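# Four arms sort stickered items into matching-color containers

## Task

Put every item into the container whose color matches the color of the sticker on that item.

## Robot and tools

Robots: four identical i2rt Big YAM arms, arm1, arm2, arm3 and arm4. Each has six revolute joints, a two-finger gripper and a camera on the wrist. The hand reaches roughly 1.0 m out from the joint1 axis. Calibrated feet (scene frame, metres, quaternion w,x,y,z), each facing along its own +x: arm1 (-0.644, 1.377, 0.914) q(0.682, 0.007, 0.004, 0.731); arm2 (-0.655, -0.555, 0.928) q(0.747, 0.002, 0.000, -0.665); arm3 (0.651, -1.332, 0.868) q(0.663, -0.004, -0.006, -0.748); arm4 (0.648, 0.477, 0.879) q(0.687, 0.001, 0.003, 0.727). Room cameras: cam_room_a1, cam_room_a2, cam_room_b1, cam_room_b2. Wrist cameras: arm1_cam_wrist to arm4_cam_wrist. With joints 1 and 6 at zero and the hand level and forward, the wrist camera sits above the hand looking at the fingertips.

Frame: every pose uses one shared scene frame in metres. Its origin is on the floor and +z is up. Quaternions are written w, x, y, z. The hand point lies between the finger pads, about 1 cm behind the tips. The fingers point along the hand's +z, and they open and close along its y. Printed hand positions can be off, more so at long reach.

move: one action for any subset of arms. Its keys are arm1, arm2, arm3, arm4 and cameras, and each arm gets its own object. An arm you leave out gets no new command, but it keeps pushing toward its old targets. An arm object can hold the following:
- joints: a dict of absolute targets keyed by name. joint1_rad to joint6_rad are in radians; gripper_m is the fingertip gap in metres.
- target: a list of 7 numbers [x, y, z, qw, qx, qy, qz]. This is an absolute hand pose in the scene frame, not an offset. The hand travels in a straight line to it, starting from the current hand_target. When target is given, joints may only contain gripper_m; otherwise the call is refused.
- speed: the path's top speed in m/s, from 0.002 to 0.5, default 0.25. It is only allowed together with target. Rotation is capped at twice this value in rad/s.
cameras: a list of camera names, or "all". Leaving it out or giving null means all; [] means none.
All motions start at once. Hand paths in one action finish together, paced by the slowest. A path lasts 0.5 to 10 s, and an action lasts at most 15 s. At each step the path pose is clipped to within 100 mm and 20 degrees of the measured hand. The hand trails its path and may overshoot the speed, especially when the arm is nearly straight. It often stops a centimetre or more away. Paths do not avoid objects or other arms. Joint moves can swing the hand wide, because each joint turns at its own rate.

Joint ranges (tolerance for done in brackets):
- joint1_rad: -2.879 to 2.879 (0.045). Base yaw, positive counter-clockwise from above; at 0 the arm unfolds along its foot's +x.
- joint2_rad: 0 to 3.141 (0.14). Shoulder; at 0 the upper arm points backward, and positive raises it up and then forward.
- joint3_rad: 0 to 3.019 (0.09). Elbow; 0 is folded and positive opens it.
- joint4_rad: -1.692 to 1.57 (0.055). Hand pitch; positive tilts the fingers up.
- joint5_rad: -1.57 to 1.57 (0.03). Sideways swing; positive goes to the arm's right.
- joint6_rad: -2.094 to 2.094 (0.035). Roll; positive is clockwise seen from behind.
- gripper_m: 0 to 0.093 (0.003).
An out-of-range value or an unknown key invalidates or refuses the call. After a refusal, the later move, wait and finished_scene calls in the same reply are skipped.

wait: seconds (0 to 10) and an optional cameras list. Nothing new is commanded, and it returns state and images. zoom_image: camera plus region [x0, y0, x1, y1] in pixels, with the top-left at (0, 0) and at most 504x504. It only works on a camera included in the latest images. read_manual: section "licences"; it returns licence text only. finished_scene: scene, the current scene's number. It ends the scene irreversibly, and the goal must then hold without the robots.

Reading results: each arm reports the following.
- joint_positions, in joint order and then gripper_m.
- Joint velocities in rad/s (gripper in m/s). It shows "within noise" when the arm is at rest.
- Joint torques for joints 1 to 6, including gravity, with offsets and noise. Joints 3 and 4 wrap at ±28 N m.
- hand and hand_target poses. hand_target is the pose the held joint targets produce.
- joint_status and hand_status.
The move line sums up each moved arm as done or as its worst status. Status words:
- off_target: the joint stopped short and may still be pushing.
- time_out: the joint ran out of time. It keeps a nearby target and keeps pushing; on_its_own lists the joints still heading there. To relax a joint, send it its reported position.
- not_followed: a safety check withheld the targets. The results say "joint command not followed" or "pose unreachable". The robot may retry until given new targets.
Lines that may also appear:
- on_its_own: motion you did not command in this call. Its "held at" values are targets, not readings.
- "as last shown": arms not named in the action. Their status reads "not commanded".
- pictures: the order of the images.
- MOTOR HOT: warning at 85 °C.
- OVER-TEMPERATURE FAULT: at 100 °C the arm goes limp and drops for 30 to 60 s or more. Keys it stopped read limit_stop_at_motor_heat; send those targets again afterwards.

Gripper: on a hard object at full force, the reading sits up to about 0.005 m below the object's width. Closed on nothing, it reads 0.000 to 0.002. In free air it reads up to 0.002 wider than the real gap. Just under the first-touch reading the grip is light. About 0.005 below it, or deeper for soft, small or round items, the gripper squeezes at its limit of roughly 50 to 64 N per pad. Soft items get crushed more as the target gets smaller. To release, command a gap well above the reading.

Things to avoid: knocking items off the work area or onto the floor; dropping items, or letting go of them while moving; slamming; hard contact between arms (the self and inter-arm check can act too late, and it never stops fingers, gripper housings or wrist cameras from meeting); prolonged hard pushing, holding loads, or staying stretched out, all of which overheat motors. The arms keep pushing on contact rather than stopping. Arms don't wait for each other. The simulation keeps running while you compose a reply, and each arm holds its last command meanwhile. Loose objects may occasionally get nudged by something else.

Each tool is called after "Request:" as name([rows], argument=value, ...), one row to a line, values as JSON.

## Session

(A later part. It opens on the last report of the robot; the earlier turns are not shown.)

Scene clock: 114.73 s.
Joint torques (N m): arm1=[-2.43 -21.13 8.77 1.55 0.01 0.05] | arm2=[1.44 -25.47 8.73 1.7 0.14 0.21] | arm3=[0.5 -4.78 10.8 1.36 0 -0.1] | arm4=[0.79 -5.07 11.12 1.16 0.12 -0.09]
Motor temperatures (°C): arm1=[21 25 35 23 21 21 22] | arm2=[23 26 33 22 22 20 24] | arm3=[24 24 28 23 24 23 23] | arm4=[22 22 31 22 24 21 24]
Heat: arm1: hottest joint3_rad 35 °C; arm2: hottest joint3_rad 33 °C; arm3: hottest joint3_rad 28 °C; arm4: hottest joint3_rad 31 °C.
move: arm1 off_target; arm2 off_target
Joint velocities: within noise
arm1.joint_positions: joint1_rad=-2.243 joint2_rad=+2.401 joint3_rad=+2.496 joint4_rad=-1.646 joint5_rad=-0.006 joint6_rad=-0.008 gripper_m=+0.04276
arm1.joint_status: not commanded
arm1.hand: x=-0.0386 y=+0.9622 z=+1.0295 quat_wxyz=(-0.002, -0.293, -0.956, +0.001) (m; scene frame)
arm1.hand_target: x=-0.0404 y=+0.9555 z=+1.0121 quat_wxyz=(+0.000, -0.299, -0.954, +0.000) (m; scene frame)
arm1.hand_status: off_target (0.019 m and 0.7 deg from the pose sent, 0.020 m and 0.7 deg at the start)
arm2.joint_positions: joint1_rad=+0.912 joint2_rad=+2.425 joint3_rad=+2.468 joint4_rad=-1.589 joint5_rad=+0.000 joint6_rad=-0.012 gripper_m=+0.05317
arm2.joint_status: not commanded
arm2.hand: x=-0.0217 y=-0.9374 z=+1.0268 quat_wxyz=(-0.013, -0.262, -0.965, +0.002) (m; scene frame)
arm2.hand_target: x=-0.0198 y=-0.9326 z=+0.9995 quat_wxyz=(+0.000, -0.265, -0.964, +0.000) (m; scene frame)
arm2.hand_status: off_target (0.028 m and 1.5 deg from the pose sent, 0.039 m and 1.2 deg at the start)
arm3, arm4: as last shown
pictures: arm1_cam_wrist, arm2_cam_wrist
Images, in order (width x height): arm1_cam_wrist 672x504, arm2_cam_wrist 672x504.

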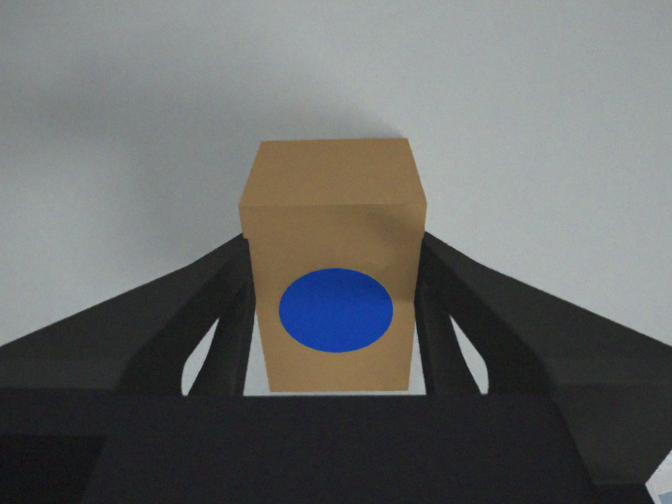

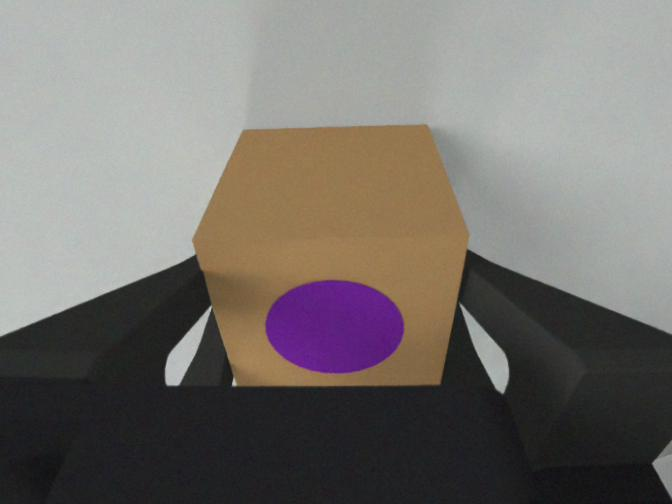

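Request:
move(arm1={"joints":{"gripper_m":0.052}}, arm2={"target":[-0.019,-0.933,0.993,0,0.2651,0.9642,0],"speed":0.04}, cameras=[])

Request:
move(arm1={"joints":{"gripper_m":0.093}}, arm2={"joints":{"gripper_m":0.062}}, cameras=[])

Request:
move(arm1={"target":[-0.045,0.96,1.11,0,0.299,0.954,0],"speed":0.25}, arm2={"joints":{"gripper_m":0.093}}, cameras=[])

Request:
move(arm1={"joints":{"joint2_rad":0.9,"joint3_rad":1.0,"joint4_rad":-1.5}}, arm2={"target":[-0.025,-0.938,1.11,0,0.2651,0.9642,0],"speed":0.25}, cameras=["arm1_cam_wrist","arm2_cam_wrist"])

Scene clock: 121.57 s.
Joint torques (N m): arm1=[-2.55 -21.54 10.55 0.92 0.01 0.08] | arm2=[1.55 -25.29 7.99 2.04 0.13 0.21] | arm3=[0.44 -4.72 10.82 1.33 -0.01 -0.11] | arm4=[0.91 -4.6 11.11 1.16 0.15 -0.05]
Motor temperatures (°C): arm1=[21 26 35 23 21 21 22] | arm2=[23 27 32 22 22 20 24] | arm3=[24 23 28 23 24 23 23] | arm4=[22 22 31 22 24 21 24]
Heat: arm1: hottest joint3_rad 35 °C; arm2: hottest joint3_rad 32 °C; arm3: hottest joint3_rad 28 °C; arm4: hottest joint3_rad 31 °C.
move: arm1 done; arm2 off_target
Joint velocities: within noise
arm1.joint_positions: joint1_rad=-2.243 joint2_rad=+2.404 joint3_rad=+2.476 joint4_rad=-1.631 joint5_rad=-0.006 joint6_rad=-0.008 gripper_m=+0.05196
arm1.joint_status: all done
arm1.hand: x=-0.0393 y=+0.9626 z=+1.0199 quat_wxyz=(+0.002, -0.293, -0.956, +0.000) (m; scene frame)
arm1.hand_target: x=-0.0403 y=+0.9554 z=+1.0121 quat_wxyz=(+0.000, -0.299, -0.954, +0.000) (m; scene frame)
arm1.hand_status: not commanded
arm2.joint_positions: joint1_rad=+0.912 joint2_rad=+2.422 joint3_rad=+2.459 joint4_rad=-1.581 joint5_rad=+0.000 joint6_rad=-0.012 gripper_m=+0.05317
arm2.joint_status: not commanded
arm2.hand: x=-0.0218 y=-0.9374 z=+1.0258 quat_wxyz=(-0.013, -0.262, -0.965, +0.002) (m; scene frame)
arm2.hand_target: x=-0.0201 y=-0.9324 z=+0.9936 quat_wxyz=(+0.000, -0.265, -0.964, +0.000) (m; scene frame)
arm2.hand_status: off_target (0.033 m and 1.6 deg from the pose sent, 0.034 m and 1.5 deg at the start)
arm3, arm4: as last shown
pictures: none
No camera images: "cameras" was empty.

Scene clock: 122.13 s.
Joint torques (N m): arm1=[-3.08 -21.95 10.7 0.96 -0.02 0.08] | arm2=[1.49 -25.41 9.68 1.39 0.11 0.21] | arm3=[0.56 -4.78 10.81 1.32 0 -0.12] | arm4=[0.85 -4.42 11.18 1.2 0.1 -0.04]
Motor temperatures (°C): arm1=[21 26 35 23 21 21 22] | arm2=[23 27 32 22 22 20 24] | arm3=[24 23 29 23 24 23 23] | arm4=[22 22 31 22 24 21 24]
Heat: arm1: hottest joint3_rad 35 °C; arm2: hottest joint3_rad 32 °C; arm3: hottest joint3_rad 29 °C; arm4: hottest joint3_rad 31 °C.
move: arm1 done; arm2 done
Joint velocities: within noise
arm1.joint_positions: joint1_rad=-2.243 joint2_rad=+2.404 joint3_rad=+2.476 joint4_rad=-1.631 joint5_rad=-0.006 joint6_rad=-0.008 gripper_m=+0.09293
arm1.joint_status: all done
arm1.hand: x=-0.0393 y=+0.9626 z=+1.0199 quat_wxyz=(+0.002, -0.293, -0.956, +0.000) (m; scene frame)
arm1.hand_target: x=-0.0403 y=+0.9554 z=+1.0121 quat_wxyz=(+0.000, -0.299, -0.954, +0.000) (m; scene frame)
arm1.hand_status: not commanded
arm2.joint_positions: joint1_rad=+0.912 joint2_rad=+2.422 joint3_rad=+2.439 joint4_rad=-1.566 joint5_rad=+0.001 joint6_rad=-0.012 gripper_m=+0.06194
arm2.joint_status: all done
arm2.hand: x=-0.0225 y=-0.9371 z=+1.0182 quat_wxyz=(-0.011, -0.262, -0.965, +0.002) (m; scene frame)
arm2.hand_target: x=-0.0201 y=-0.9325 z=+0.9936 quat_wxyz=(+0.000, -0.265, -0.964, +0.000) (m; scene frame)
arm2.hand_status: not commanded
arm3, arm4: as last shown
pictures: none
No camera images: "cameras" was empty.

Scene clock: 123.50 s.
Joint torques (N m): arm1=[-2.67 -21.83 15.05 -0.03 0.03 0.08] | arm2=[1.49 -25.17 9.66 1.39 0.11 0.2] | arm3=[0.56 -4.66 10.76 1.35 0 -0.11] | arm4=[1.03 -4.78 11.06 1.1 0.15 -0.05]
Motor temperatures (°C): arm1=[21 26 35 23 21 21 22] | arm2=[23 27 32 22 22 20 24] | arm3=[24 23 29 23 24 23 23] | arm4=[22 22 31 22 24 21 24]
Heat: arm1: hottest joint3_rad 35 °C; arm2: hottest joint3_rad 32 °C; arm3: hottest joint3_rad 29 °C; arm4: hottest joint3_rad 31 °C.
move: arm1 off_target; arm2 done
Joint velocities: within noise
arm1.joint_positions: joint1_rad=-2.243 joint2_rad=+2.318 joint3_rad=+2.493 joint4_rad=-1.684 joint5_rad=-0.006 joint6_rad=-0.008 gripper_m=+0.09293
arm1.joint_status: not commanded
arm1.hand: x=-0.0474 y=+0.9687 z=+1.0871 quat_wxyz=(-0.023, -0.293, -0.956, +0.007) (m; scene frame)
arm1.hand_target: x=-0.0462 y=+0.9610 z=+1.1095 quat_wxyz=(-0.043, -0.299, -0.953, +0.014) (m; scene frame)
arm1.hand_status: off_target (0.025 m and 2.8 deg from the pose sent, 0.090 m and 0.7 deg at the start; a joint's target at an end of its range on 36 of 41 steps)
arm2.joint_positions: joint1_rad=+0.912 joint2_rad=+2.422 joint3_rad=+2.439 joint4_rad=-1.566 joint5_rad=+0.001 joint6_rad=-0.011 gripper_m=+0.09290
arm2.joint_status: all done
arm2.hand: x=-0.0225 y=-0.9371 z=+1.0182 quat_wxyz=(-0.011, -0.262, -0.965, +0.002) (m; scene frame)
arm2.hand_target: x=-0.0201 y=-0.9325 z=+0.9936 quat_wxyz=(+0.000, -0.265, -0.964, +0.000) (m; scene frame)
arm2.hand_status: not commanded
arm3, arm4: as last shown
pictures: none
No camera images: "cameras" was empty.

Scene clock: 125.43 s.
Joint torques (N m): arm1=[-2.02 -3.37 12.52 0.95 0 0.09] | arm2=[0.67 -27.11 14.69 0.28 0.1 0.11] | arm3=[0.67 -4.78 10.78 1.33 0.01 -0.11] | arm4=[0.97 -5.48 11.04 1.2 0.13 -0.07]
Motor temperatures (°C): arm1=[21 26 35 23 21 21 22] | arm2=[23 27 32 22 22 20 24] | arm3=[24 23 29 23 24 23 23] | arm4=[22 22 32 22 24 21 24]
Heat: arm1: hottest joint3_rad 35 °C; arm2: hottest joint3_rad 32 °C; arm3: hottest joint3_rad 29 °C; arm4: hottest joint3_rad 32 °C.
move: arm1 done; arm2 off_target
Joint velocities: within noise
arm1.joint_positions: joint1_rad=-2.244 joint2_rad=+0.910 joint3_rad=+0.982 joint4_rad=-1.505 joint5_rad=-0.007 joint6_rad=-0.008 gripper_m=+0.09294
arm1.joint_status: all done
arm1.hand: x=-0.4271 y=+1.2306 z=+1.1654 quat_wxyz=(-0.059, -0.293, -0.954, +0.019) (m; scene frame)
arm1.hand_target: x=-0.4251 y=+1.2271 z=+1.1755 quat_wxyz=(-0.075, -0.298, -0.951, +0.024) (m; scene frame)
arm1.hand_status: not commanded
arm2.joint_positions: joint1_rad=+0.912 joint2_rad=+2.361 joint3_rad=+2.517 joint4_rad=-1.670 joint5_rad=+0.001 joint6_rad=-0.011 gripper_m=+0.09290
arm2.joint_status: not commanded
arm2.hand: x=-0.0302 y=-0.9327 z=+1.0908 quat_wxyz=(-0.028, -0.262, -0.965, +0.007) (m; scene frame)
arm2.hand_target: x=-0.0262 y=-0.9373 z=+1.1096 quat_wxyz=(-0.045, -0.265, -0.963, +0.013) (m; scene frame)
arm2.hand_status: off_target (0.021 m and 3.3 deg from the pose sent, 0.092 m and 1.4 deg at the start; a joint's target at an end of its range on 49 of 58 steps)
arm3, arm4: as last shown
pictures: arm1_cam_wrist, arm2_cam_wrist
Images, in order (width x height): arm1_cam_wrist 672x504, arm2_cam_wrist 672x504.

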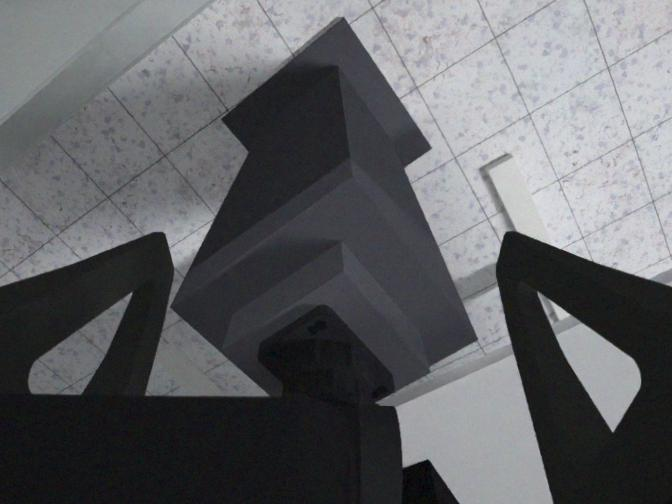

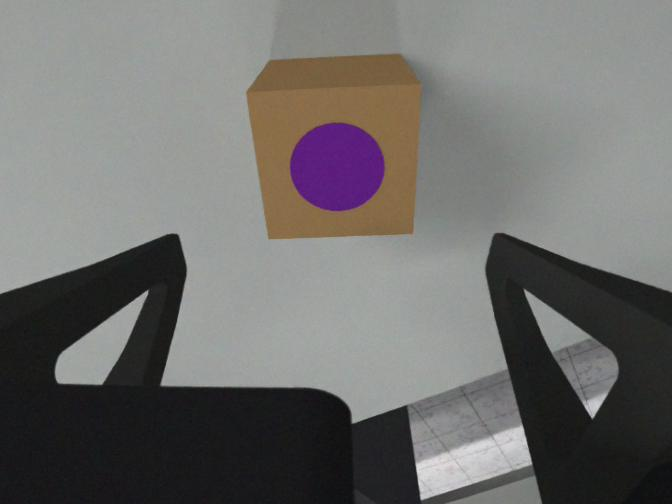

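Request:
move(arm2={"joints":{"joint2_rad":0.9,"joint3_rad":1.0,"joint4_rad":-1.5}}, arm4={"target":[-0.02,0.965,1.085,0.0778,-0.9212,0.2905,0.2468],"speed":0.3}, cameras=[])

Request:
move(arm3={"target":[0.02,-0.965,1.085,0.0687,-0.9312,0.2565,0.2495],"speed":0.3}, cameras=["arm3_cam_wrist","arm4_cam_wrist"])

Scene clock: 134.23 s.
Joint torques (N m): arm1=[-2.49 -3.14 12.34 0.79 0.01 0.1] | arm2=[0.67 -5.83 11.04 1.11 0.05 0.11] | arm3=[0.5 -4.72 10.78 1.35 0 -0.11] | arm4=[0.38 -25.7 12.72 0.4 -0.03 -0.06]
Motor temperatures (°C): arm1=[21 26 35 23 21 21 22] | arm2=[23 27 33 22 22 20 24] | arm3=[24 23 30 23 24 23 23] | arm4=[22 22 33 22 24 21 24]
Heat: arm1: hottest joint3_rad 35 °C; arm2: hottest joint3_rad 33 °C; arm3: hottest joint3_rad 30 °C; arm4: hottest joint3_rad 33 °C.
move: arm2 done; arm4 off_target
Joint velocities: within noise
arm1, arm3: as last shown
arm2.joint_positions: joint1_rad=+0.911 joint2_rad=+0.908 joint3_rad=+0.997 joint4_rad=-1.502 joint5_rad=+0.002 joint6_rad=-0.011 gripper_m=+0.09290
arm2.joint_status: all done
arm2.hand: x=-0.4321 y=-0.6918 z=+1.1899 quat_wxyz=(-0.076, -0.262, -0.962, +0.021) (m; scene frame)
arm2.hand_target: x=-0.4324 y=-0.6922 z=+1.1933 quat_wxyz=(-0.082, -0.264, -0.961, +0.023) (m; scene frame)
arm2.hand_status: not commanded
arm4.joint_positions: joint1_rad=+0.892 joint2_rad=+2.280 joint3_rad=+2.379 joint4_rad=-1.168 joint5_rad=-0.001 joint6_rad=-0.005 gripper_m=+0.09310
arm4.joint_status: not commanded
arm4.hand: x=-0.0161 y=+0.9551 z=+1.0763 quat_wxyz=(-0.074, +0.923, -0.295, -0.238) (m; scene frame)
arm4.hand_target: x=-0.0193 y=+0.9647 z=+1.0849 quat_wxyz=(-0.078, +0.921, -0.291, -0.248) (m; scene frame)
arm4.hand_status: off_target (0.014 m and 1.2 deg from the pose sent, 0.509 m and 5.8 deg at the start)
pictures: none
No camera images: "cameras" was empty.

Scene clock: 136.33 s.
Joint torques (N m): arm1=[-2.78 -2.73 12.41 0.83 0.02 0.07] | arm2=[0.67 -5.83 11.07 1.09 0.05 0.11] | arm3=[2.08 -22.95 13.89 0.61 0.12 0.01] | arm4=[0.44 -25.76 12.81 0.5 -0.02 -0.09]
Motor temperatures (°C): arm1=[21 26 35 23 21 21 22] | arm2=[23 27 33 22 22 20 24] | arm3=[24 23 30 23 24 23 23] | arm4=[22 23 33 22 24 21 24]
Heat: arm1: hottest joint3_rad 35 °C; arm2: hottest joint3_rad 33 °C; arm3: hottest joint3_rad 30 °C; arm4: hottest joint3_rad 33 °C.
move: arm3 off_target
Joint velocities: within noise
arm1, arm2, arm4: as last shown
arm3.joint_positions: joint1_rad=-1.977 joint2_rad=+1.936 joint3_rad=+1.816 joint4_rad=-0.967 joint5_rad=+0.017 joint6_rad=+0.005 gripper_m=+0.09307
arm3.joint_status: not commanded
arm3.hand: x=+0.0351 y=-0.9672 z=+1.0581 quat_wxyz=(+0.063, -0.937, +0.259, +0.227) (m; scene frame)
arm3.hand_target: x=+0.0213 y=-0.9658 z=+1.0852 quat_wxyz=(+0.069, -0.931, +0.256, +0.250) (m; scene frame)
arm3.hand_status: off_target (0.031 m and 2.7 deg from the pose sent, 0.407 m and 5.1 deg at the start)
arm4.hand_target: x=-0.0193 y=+0.9647 z=+1.0850 quat_wxyz=(-0.078, +0.921, -0.291, -0.248) (m; scene frame)
pictures: arm3_cam_wrist, arm4_cam_wrist
Images, in order (width x height): arm3_cam_wrist 672x504, arm4_cam_wrist 672x504.

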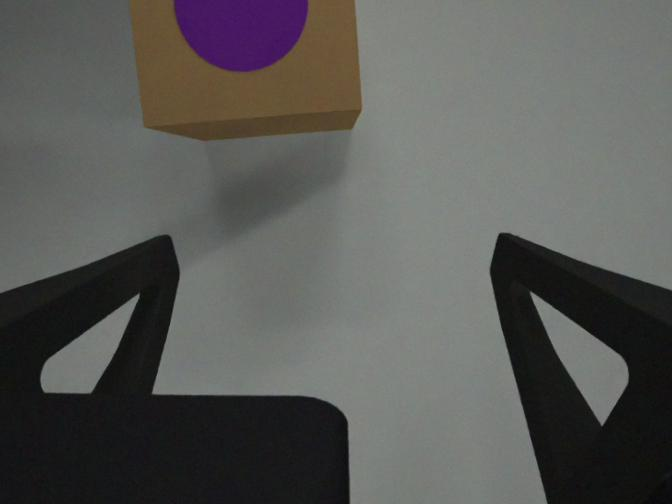

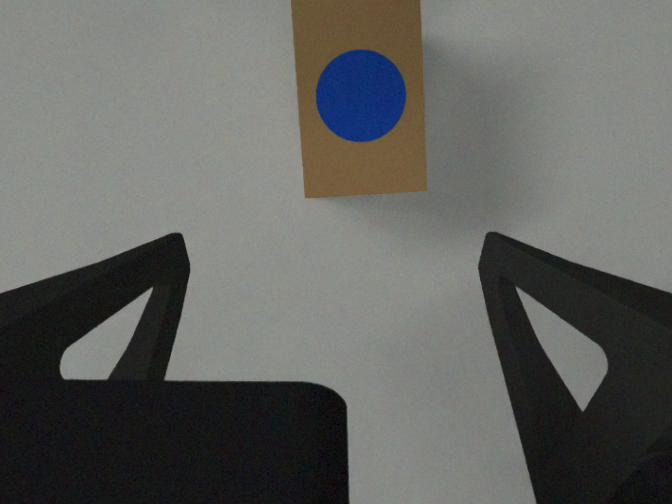

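Request:
move(arm3={"target":[-0.035,-0.953,1.105,0.0687,-0.9312,0.2565,0.2495],"speed":0.2}, arm4={"target":[-0.052,0.992,1.02,0.0778,-0.9212,0.2905,0.2468],"speed":0.15}, cameras=["arm3_cam_wrist","arm4_cam_wrist"])

Scene clock: 145.73 s.
Joint torques (N m): arm1=[-2.43 -2.96 12.29 0.66 0 0.06] | arm2=[0.73 -5.83 11.07 1.13 0.05 0.11] | arm3=[2.26 -24.59 14.2 0.66 0.13 0.03] | arm4=[0.21 -26.23 12.71 0.49 -0.01 -0.08]
Motor temperatures (°C): arm1=[21 25 34 23 21 21 22] | arm2=[23 27 32 22 22 20 24] | arm3=[24 24 30 23 24 23 23] | arm4=[22 25 36 22 24 21 24]
Heat: arm1: hottest joint3_rad 34 °C; arm2: hottest joint3_rad 32 °C; arm3: hottest joint3_rad 30 °C; arm4: hottest joint3_rad 36 °C.
move: arm3 off_target; arm4 done
Joint velocities: within noise
arm1, arm2: as last shown
arm3.joint_positions: joint1_rad=-1.954 joint2_rad=+2.101 joint3_rad=+2.148 joint4_rad=-1.125 joint5_rad=+0.029 joint6_rad=+0.025 gripper_m=+0.09307
arm3.joint_status: not commanded
arm3.hand: x=-0.0209 y=-0.9522 z=+1.0859 quat_wxyz=(+0.065, -0.936, +0.258, +0.232) (m; scene frame)
arm3.hand_target: x=-0.0339 y=-0.9536 z=+1.1050 quat_wxyz=(+0.069, -0.931, +0.257, +0.250) (m; scene frame)
arm3.hand_status: off_target (0.024 m and 2.2 deg from the pose sent, 0.086 m and 2.8 deg at the start)
arm4.joint_positions: joint1_rad=+0.886 joint2_rad=+2.469 joint3_rad=+2.584 joint4_rad=-1.169 joint5_rad=-0.004 joint6_rad=-0.009 gripper_m=+0.09306
arm4.joint_status: not commanded
arm4.hand: x=-0.0483 y=+0.9839 z=+1.0239 quat_wxyz=(-0.076, +0.921, -0.295, -0.245) (m; scene frame)
arm4.hand_target: x=-0.0514 y=+0.9915 z=+1.0199 quat_wxyz=(-0.078, +0.921, -0.290, -0.248) (m; scene frame)
arm4.hand_status: done (0.010 m and 0.6 deg from the pose sent, 0.076 m and 1.2 deg at the start)
pictures: arm3_cam_wrist, arm4_cam_wrist
Images, in order (width x height): arm3_cam_wrist 672x504, arm4_cam_wrist 672x504.

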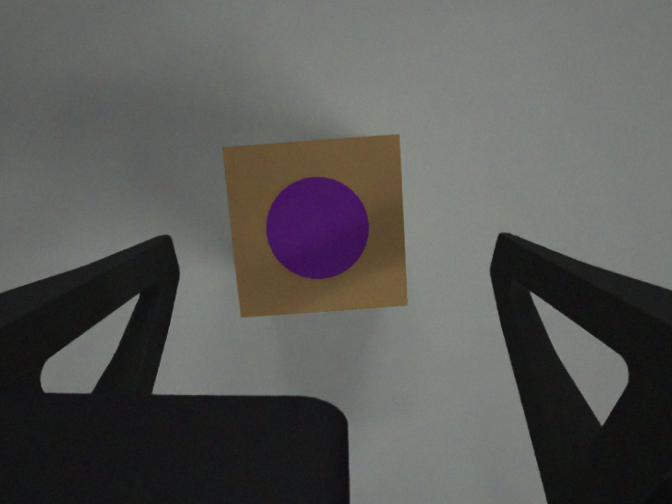

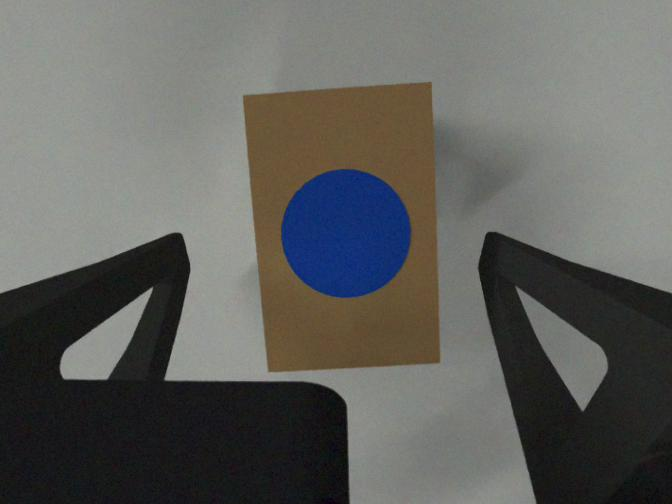

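Request:
move(arm3={"target":[-0.047,-0.953,1.032,0.0687,-0.9312,0.2565,0.2495],"speed":0.12}, arm4={"joints":{"gripper_m":0.034}}, cameras=["arm3_cam_wrist","arm4_cam_wrist"])

Scene clock: 154.50 s.
Joint torques (N m): arm1=[-2.14 -2.61 12.31 0.79 0.03 0.07] | arm2=[0.67 -5.83 11.04 1.16 0.05 0.11] | arm3=[2.37 -25.93 9.29 1.54 0.13 0.02] | arm4=[0.26 -26.11 12.6 0.39 -0.02 -0.08]
Motor temperatures (°C): arm1=[21 25 34 23 21 21 22] | arm2=[23 26 32 22 22 20 23] | arm3=[24 24 31 23 24 23 23] | arm4=[22 25 36 22 24 21 24]
Heat: arm1: hottest joint3_rad 34 °C; arm2: hottest joint3_rad 32 °C; arm3: hottest joint3_rad 31 °C; arm4: hottest joint3_rad 36 °C.
move: arm3 off_target; arm4 off_target
Joint velocities: within noise
arm1, arm2: as last shown
arm3.joint_positions: joint1_rad=-1.951 joint2_rad=+2.149 joint3_rad=+2.085 joint4_rad=-0.985 joint5_rad=+0.033 joint6_rad=+0.031 gripper_m=+0.09307
arm3.joint_status: not commanded
arm3.hand: x=-0.0386 y=-0.9444 z=+1.0345 quat_wxyz=(+0.069, -0.931, +0.260, +0.245) (m; scene frame)
arm3.hand_target: x=-0.0468 y=-0.9531 z=+1.0319 quat_wxyz=(+0.069, -0.931, +0.256, +0.249) (m; scene frame)
arm3.hand_status: off_target (0.012 m and 0.6 deg from the pose sent, 0.060 m and 2.2 deg at the start)
arm4.joint_positions: joint1_rad=+0.886 joint2_rad=+2.469 joint3_rad=+2.584 joint4_rad=-1.169 joint5_rad=-0.004 joint6_rad=-0.010 gripper_m=+0.04421
arm4.joint_status: gripper_m off_target (ended at +0.04424, target +0.03400)
arm4.hand: x=-0.0481 y=+0.9841 z=+1.0239 quat_wxyz=(-0.076, +0.921, -0.295, -0.245) (m; scene frame)
arm4.hand_target: x=-0.0513 y=+0.9917 z=+1.0199 quat_wxyz=(-0.078, +0.921, -0.291, -0.248) (m; scene frame)
arm4.hand_status: not commanded
pictures: arm3_cam_wrist, arm4_cam_wrist
Images, in order (width x height): arm3_cam_wrist 672x504, arm4_cam_wrist 672x504.

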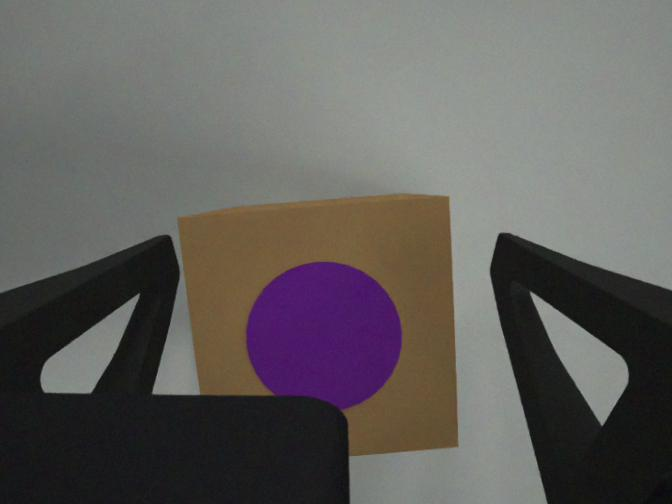

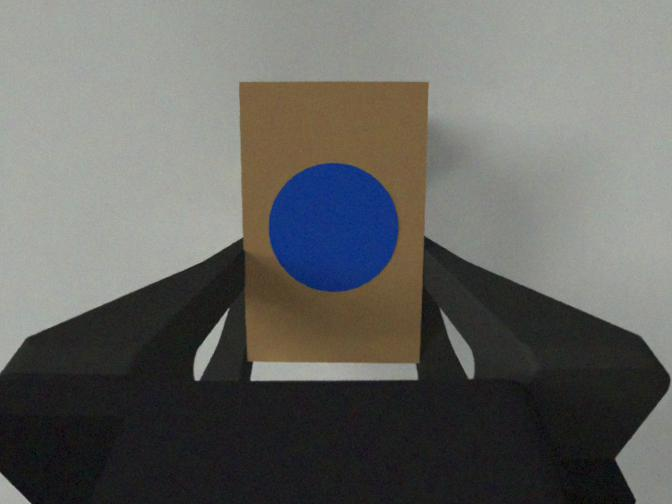

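Request:
move(arm3={"joints":{"gripper_m":0.045}}, arm4={"target":[-0.048,0.986,1.09,0.0778,-0.9212,0.2905,0.2468],"speed":0.2}, cameras=["arm3_cam_wrist","arm4_cam_wrist"])

Request:
move(arm3={"target":[-0.04,-0.947,1.10,0.0687,-0.9312,0.2565,0.2495],"speed":0.2}, arm4={"target":[0.30,0.735,1.13,0.0778,-0.9212,0.2905,0.2468],"speed":0.35}, cameras=["arm3_cam_wrist"])

Scene clock: 161.43 s.
Joint torques (N m): arm1=[-2.37 -2.32 12.26 0.79 0.08 0.08] | arm2=[0.67 -5.83 11.04 1.11 0.05 0.12] | arm3=[2.43 -25.58 9.28 1.58 0.09 0.03] | arm4=[0.62 -27.58 11.4 0.62 0.05 -0.03]
Motor temperatures (°C): arm1=[21 25 35 23 21 21 22] | arm2=[23 26 32 22 22 20 23] | arm3=[24 25 31 23 24 23 23] | arm4=[22 26 37 22 24 21 25]
Heat: arm1: hottest joint3_rad 35 °C; arm2: hottest joint3_rad 32 °C; arm3: hottest joint3_rad 31 °C; arm4: hottest joint3_rad 37 °C.
move: arm3 off_target; arm4 done
Joint velocities: within noise
arm1, arm2: as last shown
arm3.joint_positions: joint1_rad=-1.951 joint2_rad=+2.149 joint3_rad=+2.085 joint4_rad=-0.984 joint5_rad=+0.034 joint6_rad=+0.031 gripper_m=+0.05294
arm3.joint_status: gripper_m off_target (ended at +0.05297, target +0.04500)
arm3.hand: x=-0.0388 y=-0.9445 z=+1.0346 quat_wxyz=(+0.070, -0.931, +0.260, +0.245) (m; scene frame)
arm3.hand_target: x=-0.0468 y=-0.9531 z=+1.0319 quat_wxyz=(+0.069, -0.931, +0.256, +0.249) (m; scene frame)
arm3.hand_status: not commanded
arm4.joint_positions: joint1_rad=+0.886 joint2_rad=+2.538 joint3_rad=+2.889 joint4_rad=-1.379 joint5_rad=-0.004 joint6_rad=-0.010 gripper_m=+0.04421
arm4.joint_status: not commanded
arm4.hand: x=-0.0451 y=+0.9824 z=+1.0906 quat_wxyz=(-0.080, +0.917, -0.294, -0.257) (m; scene frame)
arm4.hand_target: x=-0.0470 y=+0.9855 z=+1.0895 quat_wxyz=(-0.082, +0.917, -0.290, -0.261) (m; scene frame)
arm4.hand_status: done (0.005 m and 1.3 deg from the pose sent, 0.066 m and 0.5 deg at the start; a joint's target at an end of its range on 26 of 43 steps)
pictures: arm3_cam_wrist, arm4_cam_wrist
Images, in order (width x height): arm3_cam_wrist 672x504, arm4_cam_wrist 672x504.

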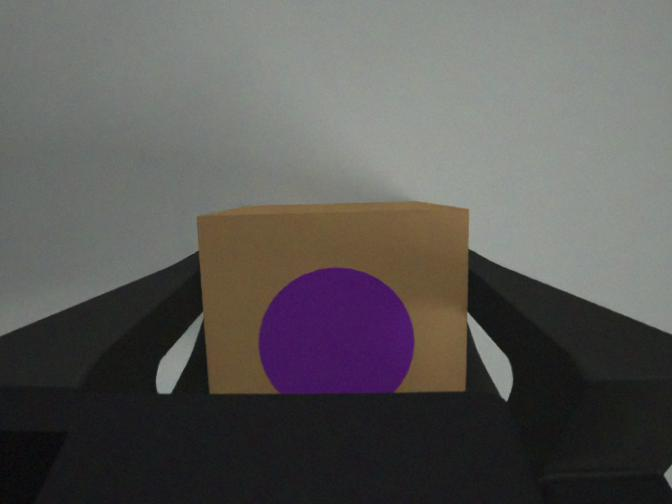

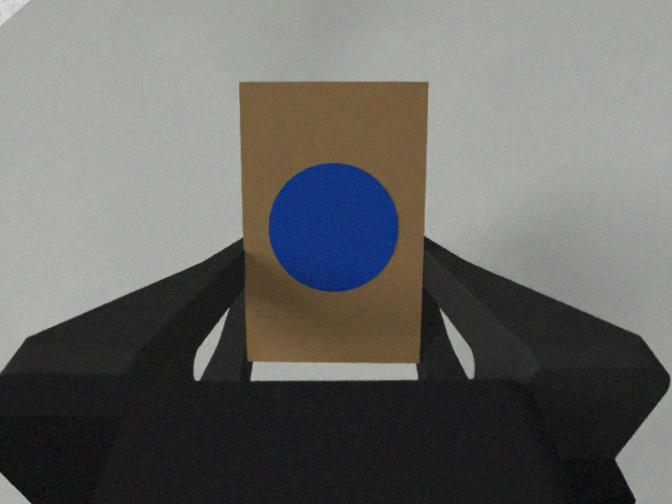

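Scene clock: 163.33 s.
Joint torques (N m): arm1=[-2.55 -2.84 12.27 0.79 0.01 0.09] | arm2=[0.67 -5.89 11.07 1.13 0.05 0.11] | arm3=[1.79 -27.22 14.35 0.64 -0.06 -0.07] | arm4=[0.26 -7.71 9.39 0.5 -0.1 -0.09]
Motor temperatures (°C): arm1=[21 25 35 23 21 21 22] | arm2=[23 26 32 22 22 20 23] | arm3=[24 25 31 23 24 23 23] | arm4=[22 26 37 22 24 21 25]
Heat: arm1: hottest joint3_rad 35 °C; arm2: hottest joint3_rad 32 °C; arm3: hottest joint3_rad 31 °C; arm4: hottest joint3_rad 37 °C.
move: arm3 off_target; arm4 done
Joint velocities: within noise
arm1, arm2: as last shown
arm3.joint_positions: joint1_rad=-1.951 joint2_rad=+2.148 joint3_rad=+2.172 joint4_rad=-1.129 joint5_rad=+0.033 joint6_rad=+0.031 gripper_m=+0.05294
arm3.joint_status: not commanded
arm3.hand: x=-0.0285 y=-0.9501 z=+1.0617 quat_wxyz=(+0.063, -0.938, +0.261, +0.218) (m; scene frame)
arm3.hand_target: x=-0.0381 y=-0.9480 z=+1.0999 quat_wxyz=(+0.069, -0.931, +0.256, +0.250) (m; scene frame)
arm3.hand_status: off_target (0.040 m and 3.8 deg from the pose sent, 0.065 m and 0.7 deg at the start)
arm4.joint_positions: joint1_rad=+0.886 joint2_rad=+1.142 joint3_rad=+1.041 joint4_rad=-0.933 joint5_rad=-0.004 joint6_rad=-0.010 gripper_m=+0.04421
arm4.joint_status: not commanded
arm4.hand: x=+0.2995 y=+0.7321 z=+1.1334 quat_wxyz=(-0.079, +0.918, -0.294, -0.254) (m; scene frame)
arm4.hand_target: x=+0.3000 y=+0.7351 z=+1.1302 quat_wxyz=(-0.078, +0.921, -0.291, -0.247) (m; scene frame)
arm4.hand_status: done (0.005 m and 1.0 deg from the pose sent, 0.426 m and 1.3 deg at the start)
pictures: arm3_cam_wrist
Images, in order (width x height): arm3_cam_wrist 672x504.

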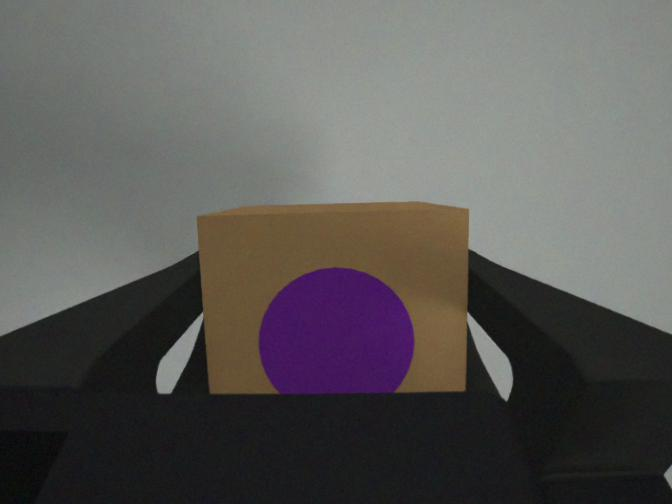

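Request:
move(arm3={"target":[0.290,-1.117,1.15,0.0687,-0.9312,0.2565,0.2495],"speed":0.35}, arm4={"joints":{"joint2_rad":0.8,"joint3_rad":1.6,"joint4_rad":-1.69,"joint6_rad":0,"joint5_rad":0}}, cameras=[])

Request:
move(arm3={"joints":{"joint2_rad":0.8,"joint3_rad":1.6,"joint4_rad":-1.69,"joint6_rad":0,"joint5_rad":0}}, arm4={"joints":{"joint1_rad":-1.85,"joint2_rad":1.3,"joint3_rad":1.9,"joint4_rad":-1.6}}, cameras=[])

Request:
move(arm3={"joints":{"joint1_rad":1.77,"joint2_rad":1.3,"joint3_rad":1.9,"joint4_rad":-1.6}}, cameras=["arm3_cam_wrist","arm4_cam_wrist"])

Scene clock: 172.10 s.
Joint torques (N m): arm1=[-2.78 -2.26 12.37 0.84 0.01 0.1] | arm2=[0.67 -5.89 11.06 1.1 0.05 0.11] | arm3=[0.38 -7.82 9.21 0.88 -0.08 -0.14] | arm4=[0.26 -1.03 7.53 0.65 0.23 0.18]
Motor temperatures (°C): arm1=[21 25 35 23 21 21 22] | arm2=[23 26 32 22 22 20 23] | arm3=[24 26 32 23 24 23 24] | arm4=[22 25 36 22 24 21 25]
Heat: arm1: hottest joint3_rad 35 °C; arm2: hottest joint3_rad 32 °C; arm3: hottest joint3_rad 32 °C; arm4: hottest joint3_rad 36 °C.
move: arm3 done; arm4 done
Joint velocities: within noise
arm1, arm2: as last shown
arm3.joint_positions: joint1_rad=-1.955 joint2_rad=+1.095 joint3_rad=+1.101 joint4_rad=-1.033 joint5_rad=+0.021 joint6_rad=+0.018 gripper_m=+0.05294
arm3.joint_status: not commanded
arm3.hand: x=+0.2868 y=-1.1219 z=+1.1545 quat_wxyz=(+0.068, -0.930, +0.253, +0.256) (m; scene frame)
arm3.hand_target: x=+0.2900 y=-1.1171 z=+1.1500 quat_wxyz=(+0.069, -0.931, +0.257, +0.250) (m; scene frame)
arm3.hand_status: done (0.007 m and 0.8 deg from the pose sent, 0.370 m and 3.7 deg at the start)
arm4.joint_positions: joint1_rad=+0.885 joint2_rad=+0.808 joint3_rad=+1.592 joint4_rad=-1.671 joint5_rad=-0.004 joint6_rad=-0.011 gripper_m=+0.04421
arm4.joint_status: all done
joint sent to its limit — arm4.joint4_rad, lower limit.
arm4.hand: x=+0.4600 y=+0.6175 z=+1.4098 quat_wxyz=(-0.102, +0.897, -0.287, -0.320) (m; scene frame)
arm4.hand_target: x=+0.4660 y=+0.6161 z=+1.4135 quat_wxyz=(-0.104, +0.893, -0.295, -0.323) (m; scene frame)
arm4.hand_status: not commanded
pictures: none
No camera images: "cameras" was empty.

Scene clock: 174.60 s.
Joint torques (N m): arm1=[-2.55 -2.73 12.33 0.66 -0.02 0.07] | arm2=[0.67 -5.83 11.03 1.09 0.05 0.11] | arm3=[0.21 -1.49 8.27 1.05 -0.08 -0.13] | arm4=[1.14 -11.58 10.03 1.1 0.07 0.11]
Motor temperatures (°C): arm1=[21 25 35 23 21 21 22] | arm2=[23 26 32 22 22 20 23] | arm3=[24 26 32 23 24 23 24] | arm4=[22 25 37 22 24 21 25]
Heat: arm1: hottest joint3_rad 35 °C; arm2: hottest joint3_rad 32 °C; arm3: hottest joint3_rad 32 °C; arm4: hottest joint3_rad 37 °C.
move: arm3 done; arm4 done
Joint velocities: within noise
arm1.joint_positions: joint1_rad=-2.244 joint2_rad=+0.910 joint3_rad=+0.982 joint4_rad=-1.505 joint5_rad=-0.007 joint6_rad=-0.008 gripper_m=+0.09294
arm1.joint_status: not commanded
arm1.hand: x=-0.4271 y=+1.2306 z=+1.1654 quat_wxyz=(-0.059, -0.293, -0.954, +0.019) (m; scene frame)
arm1.hand_target: x=-0.4251 y=+1.2271 z=+1.1755 quat_wxyz=(-0.075, -0.298, -0.951, +0.024) (m; scene frame)
arm1.hand_status: not commanded
arm2: as last shown
arm3.joint_positions: joint1_rad=-1.956 joint2_rad=+0.808 joint3_rad=+1.590 joint4_rad=-1.685 joint5_rad=+0.002 joint6_rad=+0.008 gripper_m=+0.05294
arm3.joint_status: all done
arm3.hand: x=+0.4474 y=-1.2111 z=+1.3929 quat_wxyz=(+0.076, -0.915, +0.242, +0.315) (m; scene frame)
arm3.hand_target: x=+0.4530 y=-1.2108 z=+1.3981 quat_wxyz=(+0.080, -0.912, +0.244, +0.320) (m; scene frame)
arm3.hand_status: not commanded
arm4.joint_positions: joint1_rad=-1.854 joint2_rad=+1.316 joint3_rad=+1.870 joint4_rad=-1.605 joint5_rad=+0.001 joint6_rad=-0.011 gripper_m=+0.04423
arm4.joint_status: all done
arm4.hand: x=+1.0779 y=+0.3796 z=+1.3788 quat_wxyz=(-0.253, -0.104, -0.961, +0.033) (m; scene frame)
arm4.hand_target: x=+1.0737 y=+0.3828 z=+1.3998 quat_wxyz=(-0.278, -0.106, -0.954, +0.033) (m; scene frame)
arm4.hand_status: not commanded
pictures: none
No camera images: "cameras" was empty.

Scene clock: 180.07 s.
Joint torques (N m): arm1=[-1.96 -2.43 12.46 0.84 0.02 0.07] | arm2=[0.73 -5.83 11.07 1.07 0.05 0.11] | arm3=[18.78 -2.26 10.89 3.77 -3.34 -3.51] | arm4=[1.08 -11.81 10.1 0.98 0.1 0.14]
Motor temperatures (°C): arm1=[21 25 35 23 21 21 22] | arm2=[23 26 32 22 22 20 23] | arm3=[25 25 31 23 27 27 24] | arm4=[22 25 38 22 24 21 26]
Heat: arm1: hottest joint3_rad 35 °C; arm2: hottest joint3_rad 32 °C; arm3: hottest joint3_rad 31 °C; arm4: hottest joint3_rad 38 °C.
move: arm3 time_out
Joint velocities: within noise
arm1, arm4: as last shown
arm2.joint_positions: joint1_rad=+0.911 joint2_rad=+0.908 joint3_rad=+0.997 joint4_rad=-1.502 joint5_rad=+0.002 joint6_rad=-0.011 gripper_m=+0.09290
arm2.joint_status: not commanded
arm2.hand: x=-0.4321 y=-0.6918 z=+1.1899 quat_wxyz=(-0.076, -0.262, -0.962, +0.021) (m; scene frame)
arm2.hand_target: x=-0.4324 y=-0.6922 z=+1.1933 quat_wxyz=(-0.082, -0.264, -0.961, +0.023) (m; scene frame)
arm2.hand_status: not commanded
arm3.joint_positions: joint1_rad=-1.349 joint2_rad=+1.233 joint3_rad=+1.865 joint4_rad=-1.664 joint5_rad=+0.095 joint6_rad=+0.436 gripper_m=+0.05294
arm3.joint_status: joint1_rad time_out (moved +0.607 of +3.726); joint4_rad time_out (moved +0.022 of +0.085); the others done
arm3.on_its_own: joint1_rad reads -1.349 and still pushes toward -1.099 since a time_out (your +1.770 is given up); joint4_rad reads -1.664 and still pushes toward -1.600 since a time_out; joint5_rad reads +0.095 and still pushes toward +0.007 since a time_out; joint6_rad reads +0.436 and still pushes toward +0.082 since a time_out (your +0.000 is given up)
arm3.hand: x=+0.2560 y=-1.3476 z=+1.3928 quat_wxyz=(-0.033, -0.947, +0.175, +0.267) (m; scene frame)
arm3.hand_target: x=+0.2422 y=-1.4723 z=+1.3915 quat_wxyz=(-0.064, -0.951, -0.126, +0.276) (m; scene frame)
arm3.hand_status: not commanded
pictures: arm3_cam_wrist, arm4_cam_wrist
Images, in order (width x height): arm3_cam_wrist 672x504, arm4_cam_wrist 672x504.

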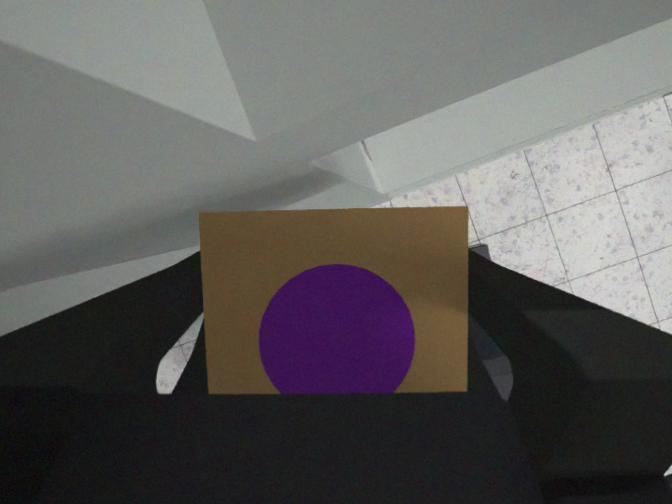

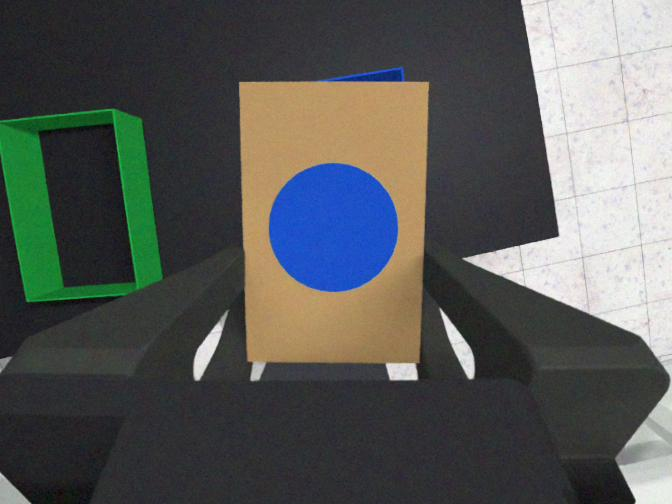

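Request:
move(arm3={"joints":{"joint1_rad":-1.6,"joint5_rad":0,"joint6_rad":0}}, arm4={"target":[1.13,0.345,0.95,0.2566,0.1261,0.9576,-0.0338],"speed":0.35}, cameras=[])

Request:
move(arm3={"joints":{"joint2_rad":0.5,"joint3_rad":1.4,"joint4_rad":-1.6}}, cameras=["arm3_cam_wrist","arm4_cam_wrist"])

Scene clock: 196.40 s.
Joint torques (N m): arm1=[-2.14 -2.67 12.23 0.73 0.06 0.08] | arm2=[0.62 -5.83 11.08 1.1 0.05 0.11] | arm3=[0.38 -5.71 10.91 2.54 0.48 0.05] | arm4=[0.38 -13.8 8.21 1.4 -0.04 0.11]
Motor temperatures (°C): arm1=[21 24 35 23 21 21 22] | arm2=[23 25 32 22 22 20 23] | arm3=[25 25 31 23 32 33 24] | arm4=[22 24 39 22 24 21 26]
Heat: arm1: hottest joint3_rad 35 °C; arm2: hottest joint3_rad 32 °C; arm3: hottest joint6_rad 33 °C; arm4: hottest joint3_rad 39 °C.
move: arm3 done; arm4 off_target
Joint velocities: within noise
arm1, arm2: as last shown
arm3.joint_positions: joint1_rad=-1.587 joint2_rad=+1.262 joint3_rad=+1.867 joint4_rad=-1.635 joint5_rad=-0.012 joint6_rad=-0.009 gripper_m=+0.05295
arm3.joint_status: all done
arm3.hand: x=+0.2418 y=-1.2698 z=+1.3848 quat_wxyz=(+0.007, -0.962, +0.062, +0.266) (m; scene frame)
arm3.hand_target: x=+0.2212 y=-1.2590 z=+1.3884 quat_wxyz=(+0.015, -0.957, +0.074, +0.280) (m; scene frame)
arm3.hand_status: not commanded
arm4.joint_positions: joint1_rad=-1.891 joint2_rad=+1.522 joint3_rad=+0.866 joint4_rad=-0.425 joint5_rad=-0.004 joint6_rad=-0.011 gripper_m=+0.04423
arm4.joint_status: not commanded
arm4.hand: x=+1.1208 y=+0.3504 z=+0.9391 quat_wxyz=(-0.238, -0.121, -0.963, +0.033) (m; scene frame)
arm4.hand_target: x=+1.1297 y=+0.3451 z=+0.9502 quat_wxyz=(-0.257, -0.126, -0.958, +0.034) (m; scene frame)
arm4.hand_status: off_target (0.015 m and 2.3 deg from the pose sent, 0.433 m and 2.6 deg at the start)
pictures: none
No camera images: "cameras" was empty.

Scene clock: 198.03 s.
Joint torques (N m): arm1=[-2.32 -2.67 12.36 0.81 0.02 0.1] | arm2=[0.73 -5.83 11.03 1.11 0.05 0.11] | arm3=[0.44 4.42 6.63 1.8 0.11 0.02] | arm4=[0.21 -13.98 8.14 1.29 -0.06 0.11]
Motor temperatures (°C): arm1=[21 24 35 23 21 21 22] | arm2=[23 25 32 22 22 20 23] | arm3=[25 25 31 23 32 32 24] | arm4=[22 24 38 22 24 21 26]
Heat: arm1: hottest joint3_rad 35 °C; arm2: hottest joint3_rad 32 °C; arm3: hottest joint5_rad 32 °C; arm4: hottest joint3_rad 38 °C.
move: arm3 done
Joint velocities: within noise
arm1, arm2, arm4: as last shown
arm3.joint_positions: joint1_rad=-1.587 joint2_rad=+0.500 joint3_rad=+1.402 joint4_rad=-1.606 joint5_rad=-0.003 joint6_rad=-0.008 gripper_m=+0.05295
arm3.joint_status: all done
arm3.hand: x=+0.5056 y=-1.3046 z=+1.3790 quat_wxyz=(+0.023, -0.906, +0.061, +0.418) (m; scene frame)
arm3.hand_target: x=+0.5046 y=-1.3021 z=+1.3794 quat_wxyz=(+0.025, -0.905, +0.071, +0.420) (m; scene frame)
arm3.hand_status: not commanded
arm4.hand_target: x=+1.1296 y=+0.3451 z=+0.9502 quat_wxyz=(-0.256, -0.126, -0.958, +0.034) (m; scene frame)
pictures: arm3_cam_wrist, arm4_cam_wrist
Images, in order (width x height): arm3_cam_wrist 672x504, arm4_cam_wrist 672x504.

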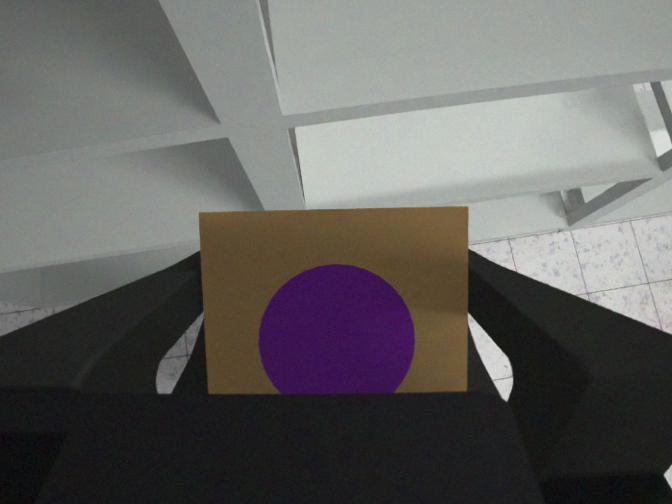

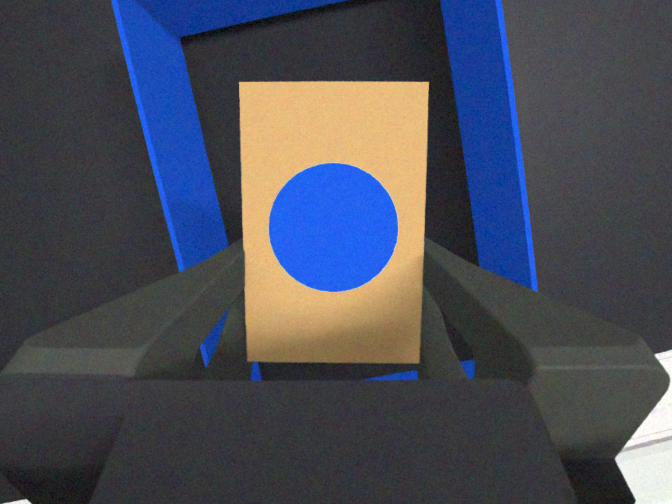

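Request:
move(arm3={"joints":{"joint1_rad":1.77}}, arm4={"target":[1.14,0.341,0.81,0.2566,0.1261,0.9576,-0.0338],"speed":0.2}, cameras=["arm4_cam_wrist"])

Request:
move(arm3={"joints":{"joint2_rad":1.3,"joint3_rad":1.9,"joint4_rad":-1.6}}, arm4={"target":[1.14,0.341,0.765,0.2566,0.1261,0.9576,-0.0338],"speed":0.06}, cameras=["arm3_cam_wrist","arm4_cam_wrist"])

Scene clock: 208.60 s.
Joint torques (N m): arm1=[-2.55 -2.43 12.49 0.77 0.02 0.07] | arm2=[0.62 -5.89 11.07 1.09 0.05 0.11] | arm3=[2.02 4.37 6.65 1.78 0.02 0.02] | arm4=[0.15 -15.33 5.24 1.35 -0.07 0.11]
Motor temperatures (°C): arm1=[21 24 35 23 21 21 22] | arm2=[23 25 32 22 22 20 23] | arm3=[25 25 30 23 29 29 24] | arm4=[22 25 37 22 24 21 26]
Heat: arm1: hottest joint3_rad 35 °C; arm2: hottest joint3_rad 32 °C; arm3: hottest joint3_rad 30 °C; arm4: hottest joint3_rad 37 °C.
move: arm3 done; arm4 done
Joint velocities: within noise
arm1, arm2: as last shown
arm3.joint_positions: joint1_rad=+1.758 joint2_rad=+0.500 joint3_rad=+1.402 joint4_rad=-1.606 joint5_rad=+0.000 joint6_rad=-0.006 gripper_m=+0.05285
arm3.joint_status: all done
arm3.hand: x=+0.7962 y=-1.3153 z=+1.3795 quat_wxyz=(-0.420, +0.036, -0.907, -0.006) (m; scene frame)
arm3.hand_target: x=+0.7975 y=-1.3135 z=+1.3799 quat_wxyz=(-0.422, +0.038, -0.906, -0.010) (m; scene frame)
arm3.hand_status: not commanded
arm4.joint_positions: joint1_rad=-1.891 joint2_rad=+1.852 joint3_rad=+0.810 joint4_rad=-0.022 joint5_rad=-0.005 joint6_rad=-0.011 gripper_m=+0.04423
arm4.joint_status: not commanded
arm4.hand: x=+1.1345 y=+0.3460 z=+0.8080 quat_wxyz=(-0.247, -0.121, -0.961, +0.034) (m; scene frame)
arm4.hand_target: x=+1.1399 y=+0.3410 z=+0.8101 quat_wxyz=(-0.257, -0.126, -0.958, +0.034) (m; scene frame)
arm4.hand_status: done (0.008 m and 1.3 deg from the pose sent, 0.131 m and 2.3 deg at the start)
pictures: arm4_cam_wrist
Images, in order (width x height): arm4_cam_wrist 672x504.

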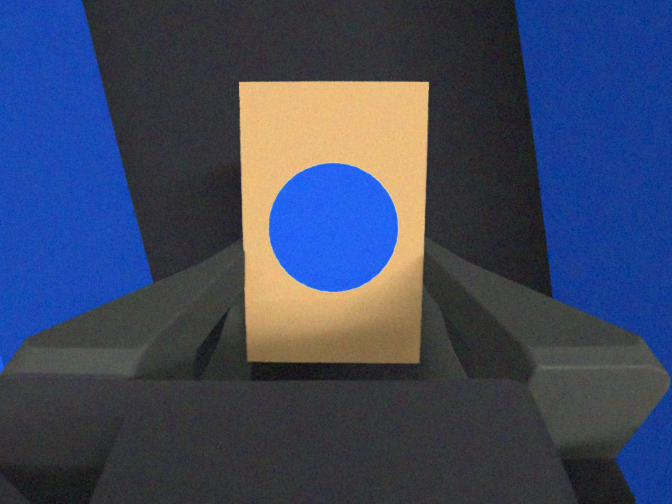

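Scene clock: 210.43 s.
Joint torques (N m): arm1=[-2.37 -2.49 12.41 0.77 0.03 0.09] | arm2=[0.67 -5.89 11.07 1.14 0.04 0.11] | arm3=[2.08 -9.99 11.86 1.26 0.03 0.01] | arm4=[0.56 -14.15 4.62 1.42 -0.04 0.09]
Motor temperatures (°C): arm1=[21 24 35 23 21 21 22] | arm2=[23 25 32 22 22 20 23] | arm3=[25 25 30 23 29 29 24] | arm4=[22 25 37 22 24 21 26]
Heat: arm1: hottest joint3_rad 35 °C; arm2: hottest joint3_rad 32 °C; arm3: hottest joint3_rad 30 °C; arm4: hottest joint3_rad 37 °C.
move: arm3 done; arm4 done
Joint velocities: within noise
arm1, arm2: as last shown
arm3.joint_positions: joint1_rad=+1.758 joint2_rad=+1.299 joint3_rad=+1.857 joint4_rad=-1.606 joint5_rad=+0.000 joint6_rad=-0.006 gripper_m=+0.05285
arm3.joint_status: all done
arm3.hand: x=+1.0819 y=-1.2963 z=+1.3703 quat_wxyz=(-0.258, +0.037, -0.965, -0.001) (m; scene frame)
arm3.hand_target: x=+1.0831 y=-1.2909 z=+1.3898 quat_wxyz=(-0.282, +0.040, -0.959, -0.004) (m; scene frame)
arm3.hand_status: not commanded
arm4.joint_positions: joint1_rad=-1.891 joint2_rad=+1.964 joint3_rad=+0.810 joint4_rad=+0.099 joint5_rad=-0.005 joint6_rad=-0.011 gripper_m=+0.04423
arm4.joint_status: not commanded
arm4.hand: x=+1.1357 y=+0.3455 z=+0.7683 quat_wxyz=(-0.251, -0.121, -0.960, +0.034) (m; scene frame)
arm4.hand_target: x=+1.1399 y=+0.3410 z=+0.7651 quat_wxyz=(-0.257, -0.126, -0.958, +0.034) (m; scene frame)
arm4.hand_status: done (0.007 m and 0.9 deg from the pose sent, 0.044 m and 1.3 deg at the start)
pictures: arm3_cam_wrist, arm4_cam_wrist
Images, in order (width x height): arm3_cam_wrist 672x504, arm4_cam_wrist 672x504.

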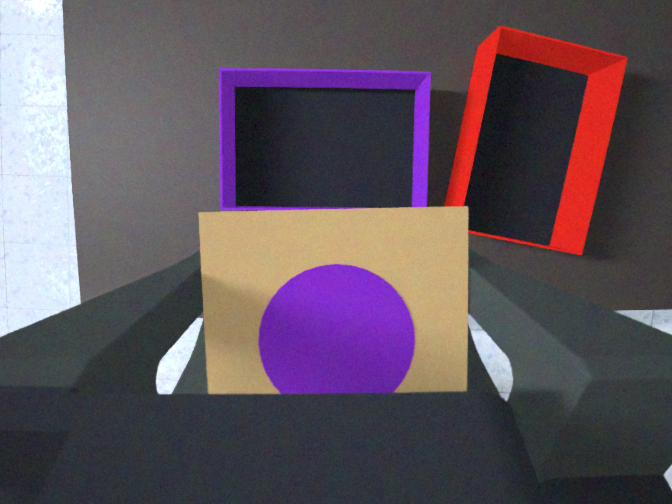

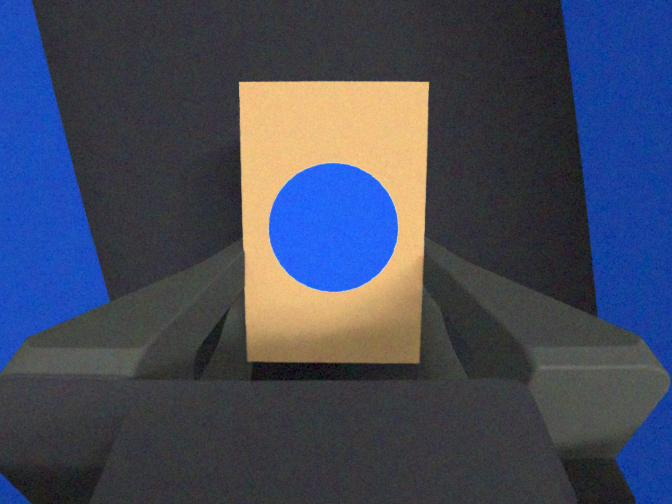

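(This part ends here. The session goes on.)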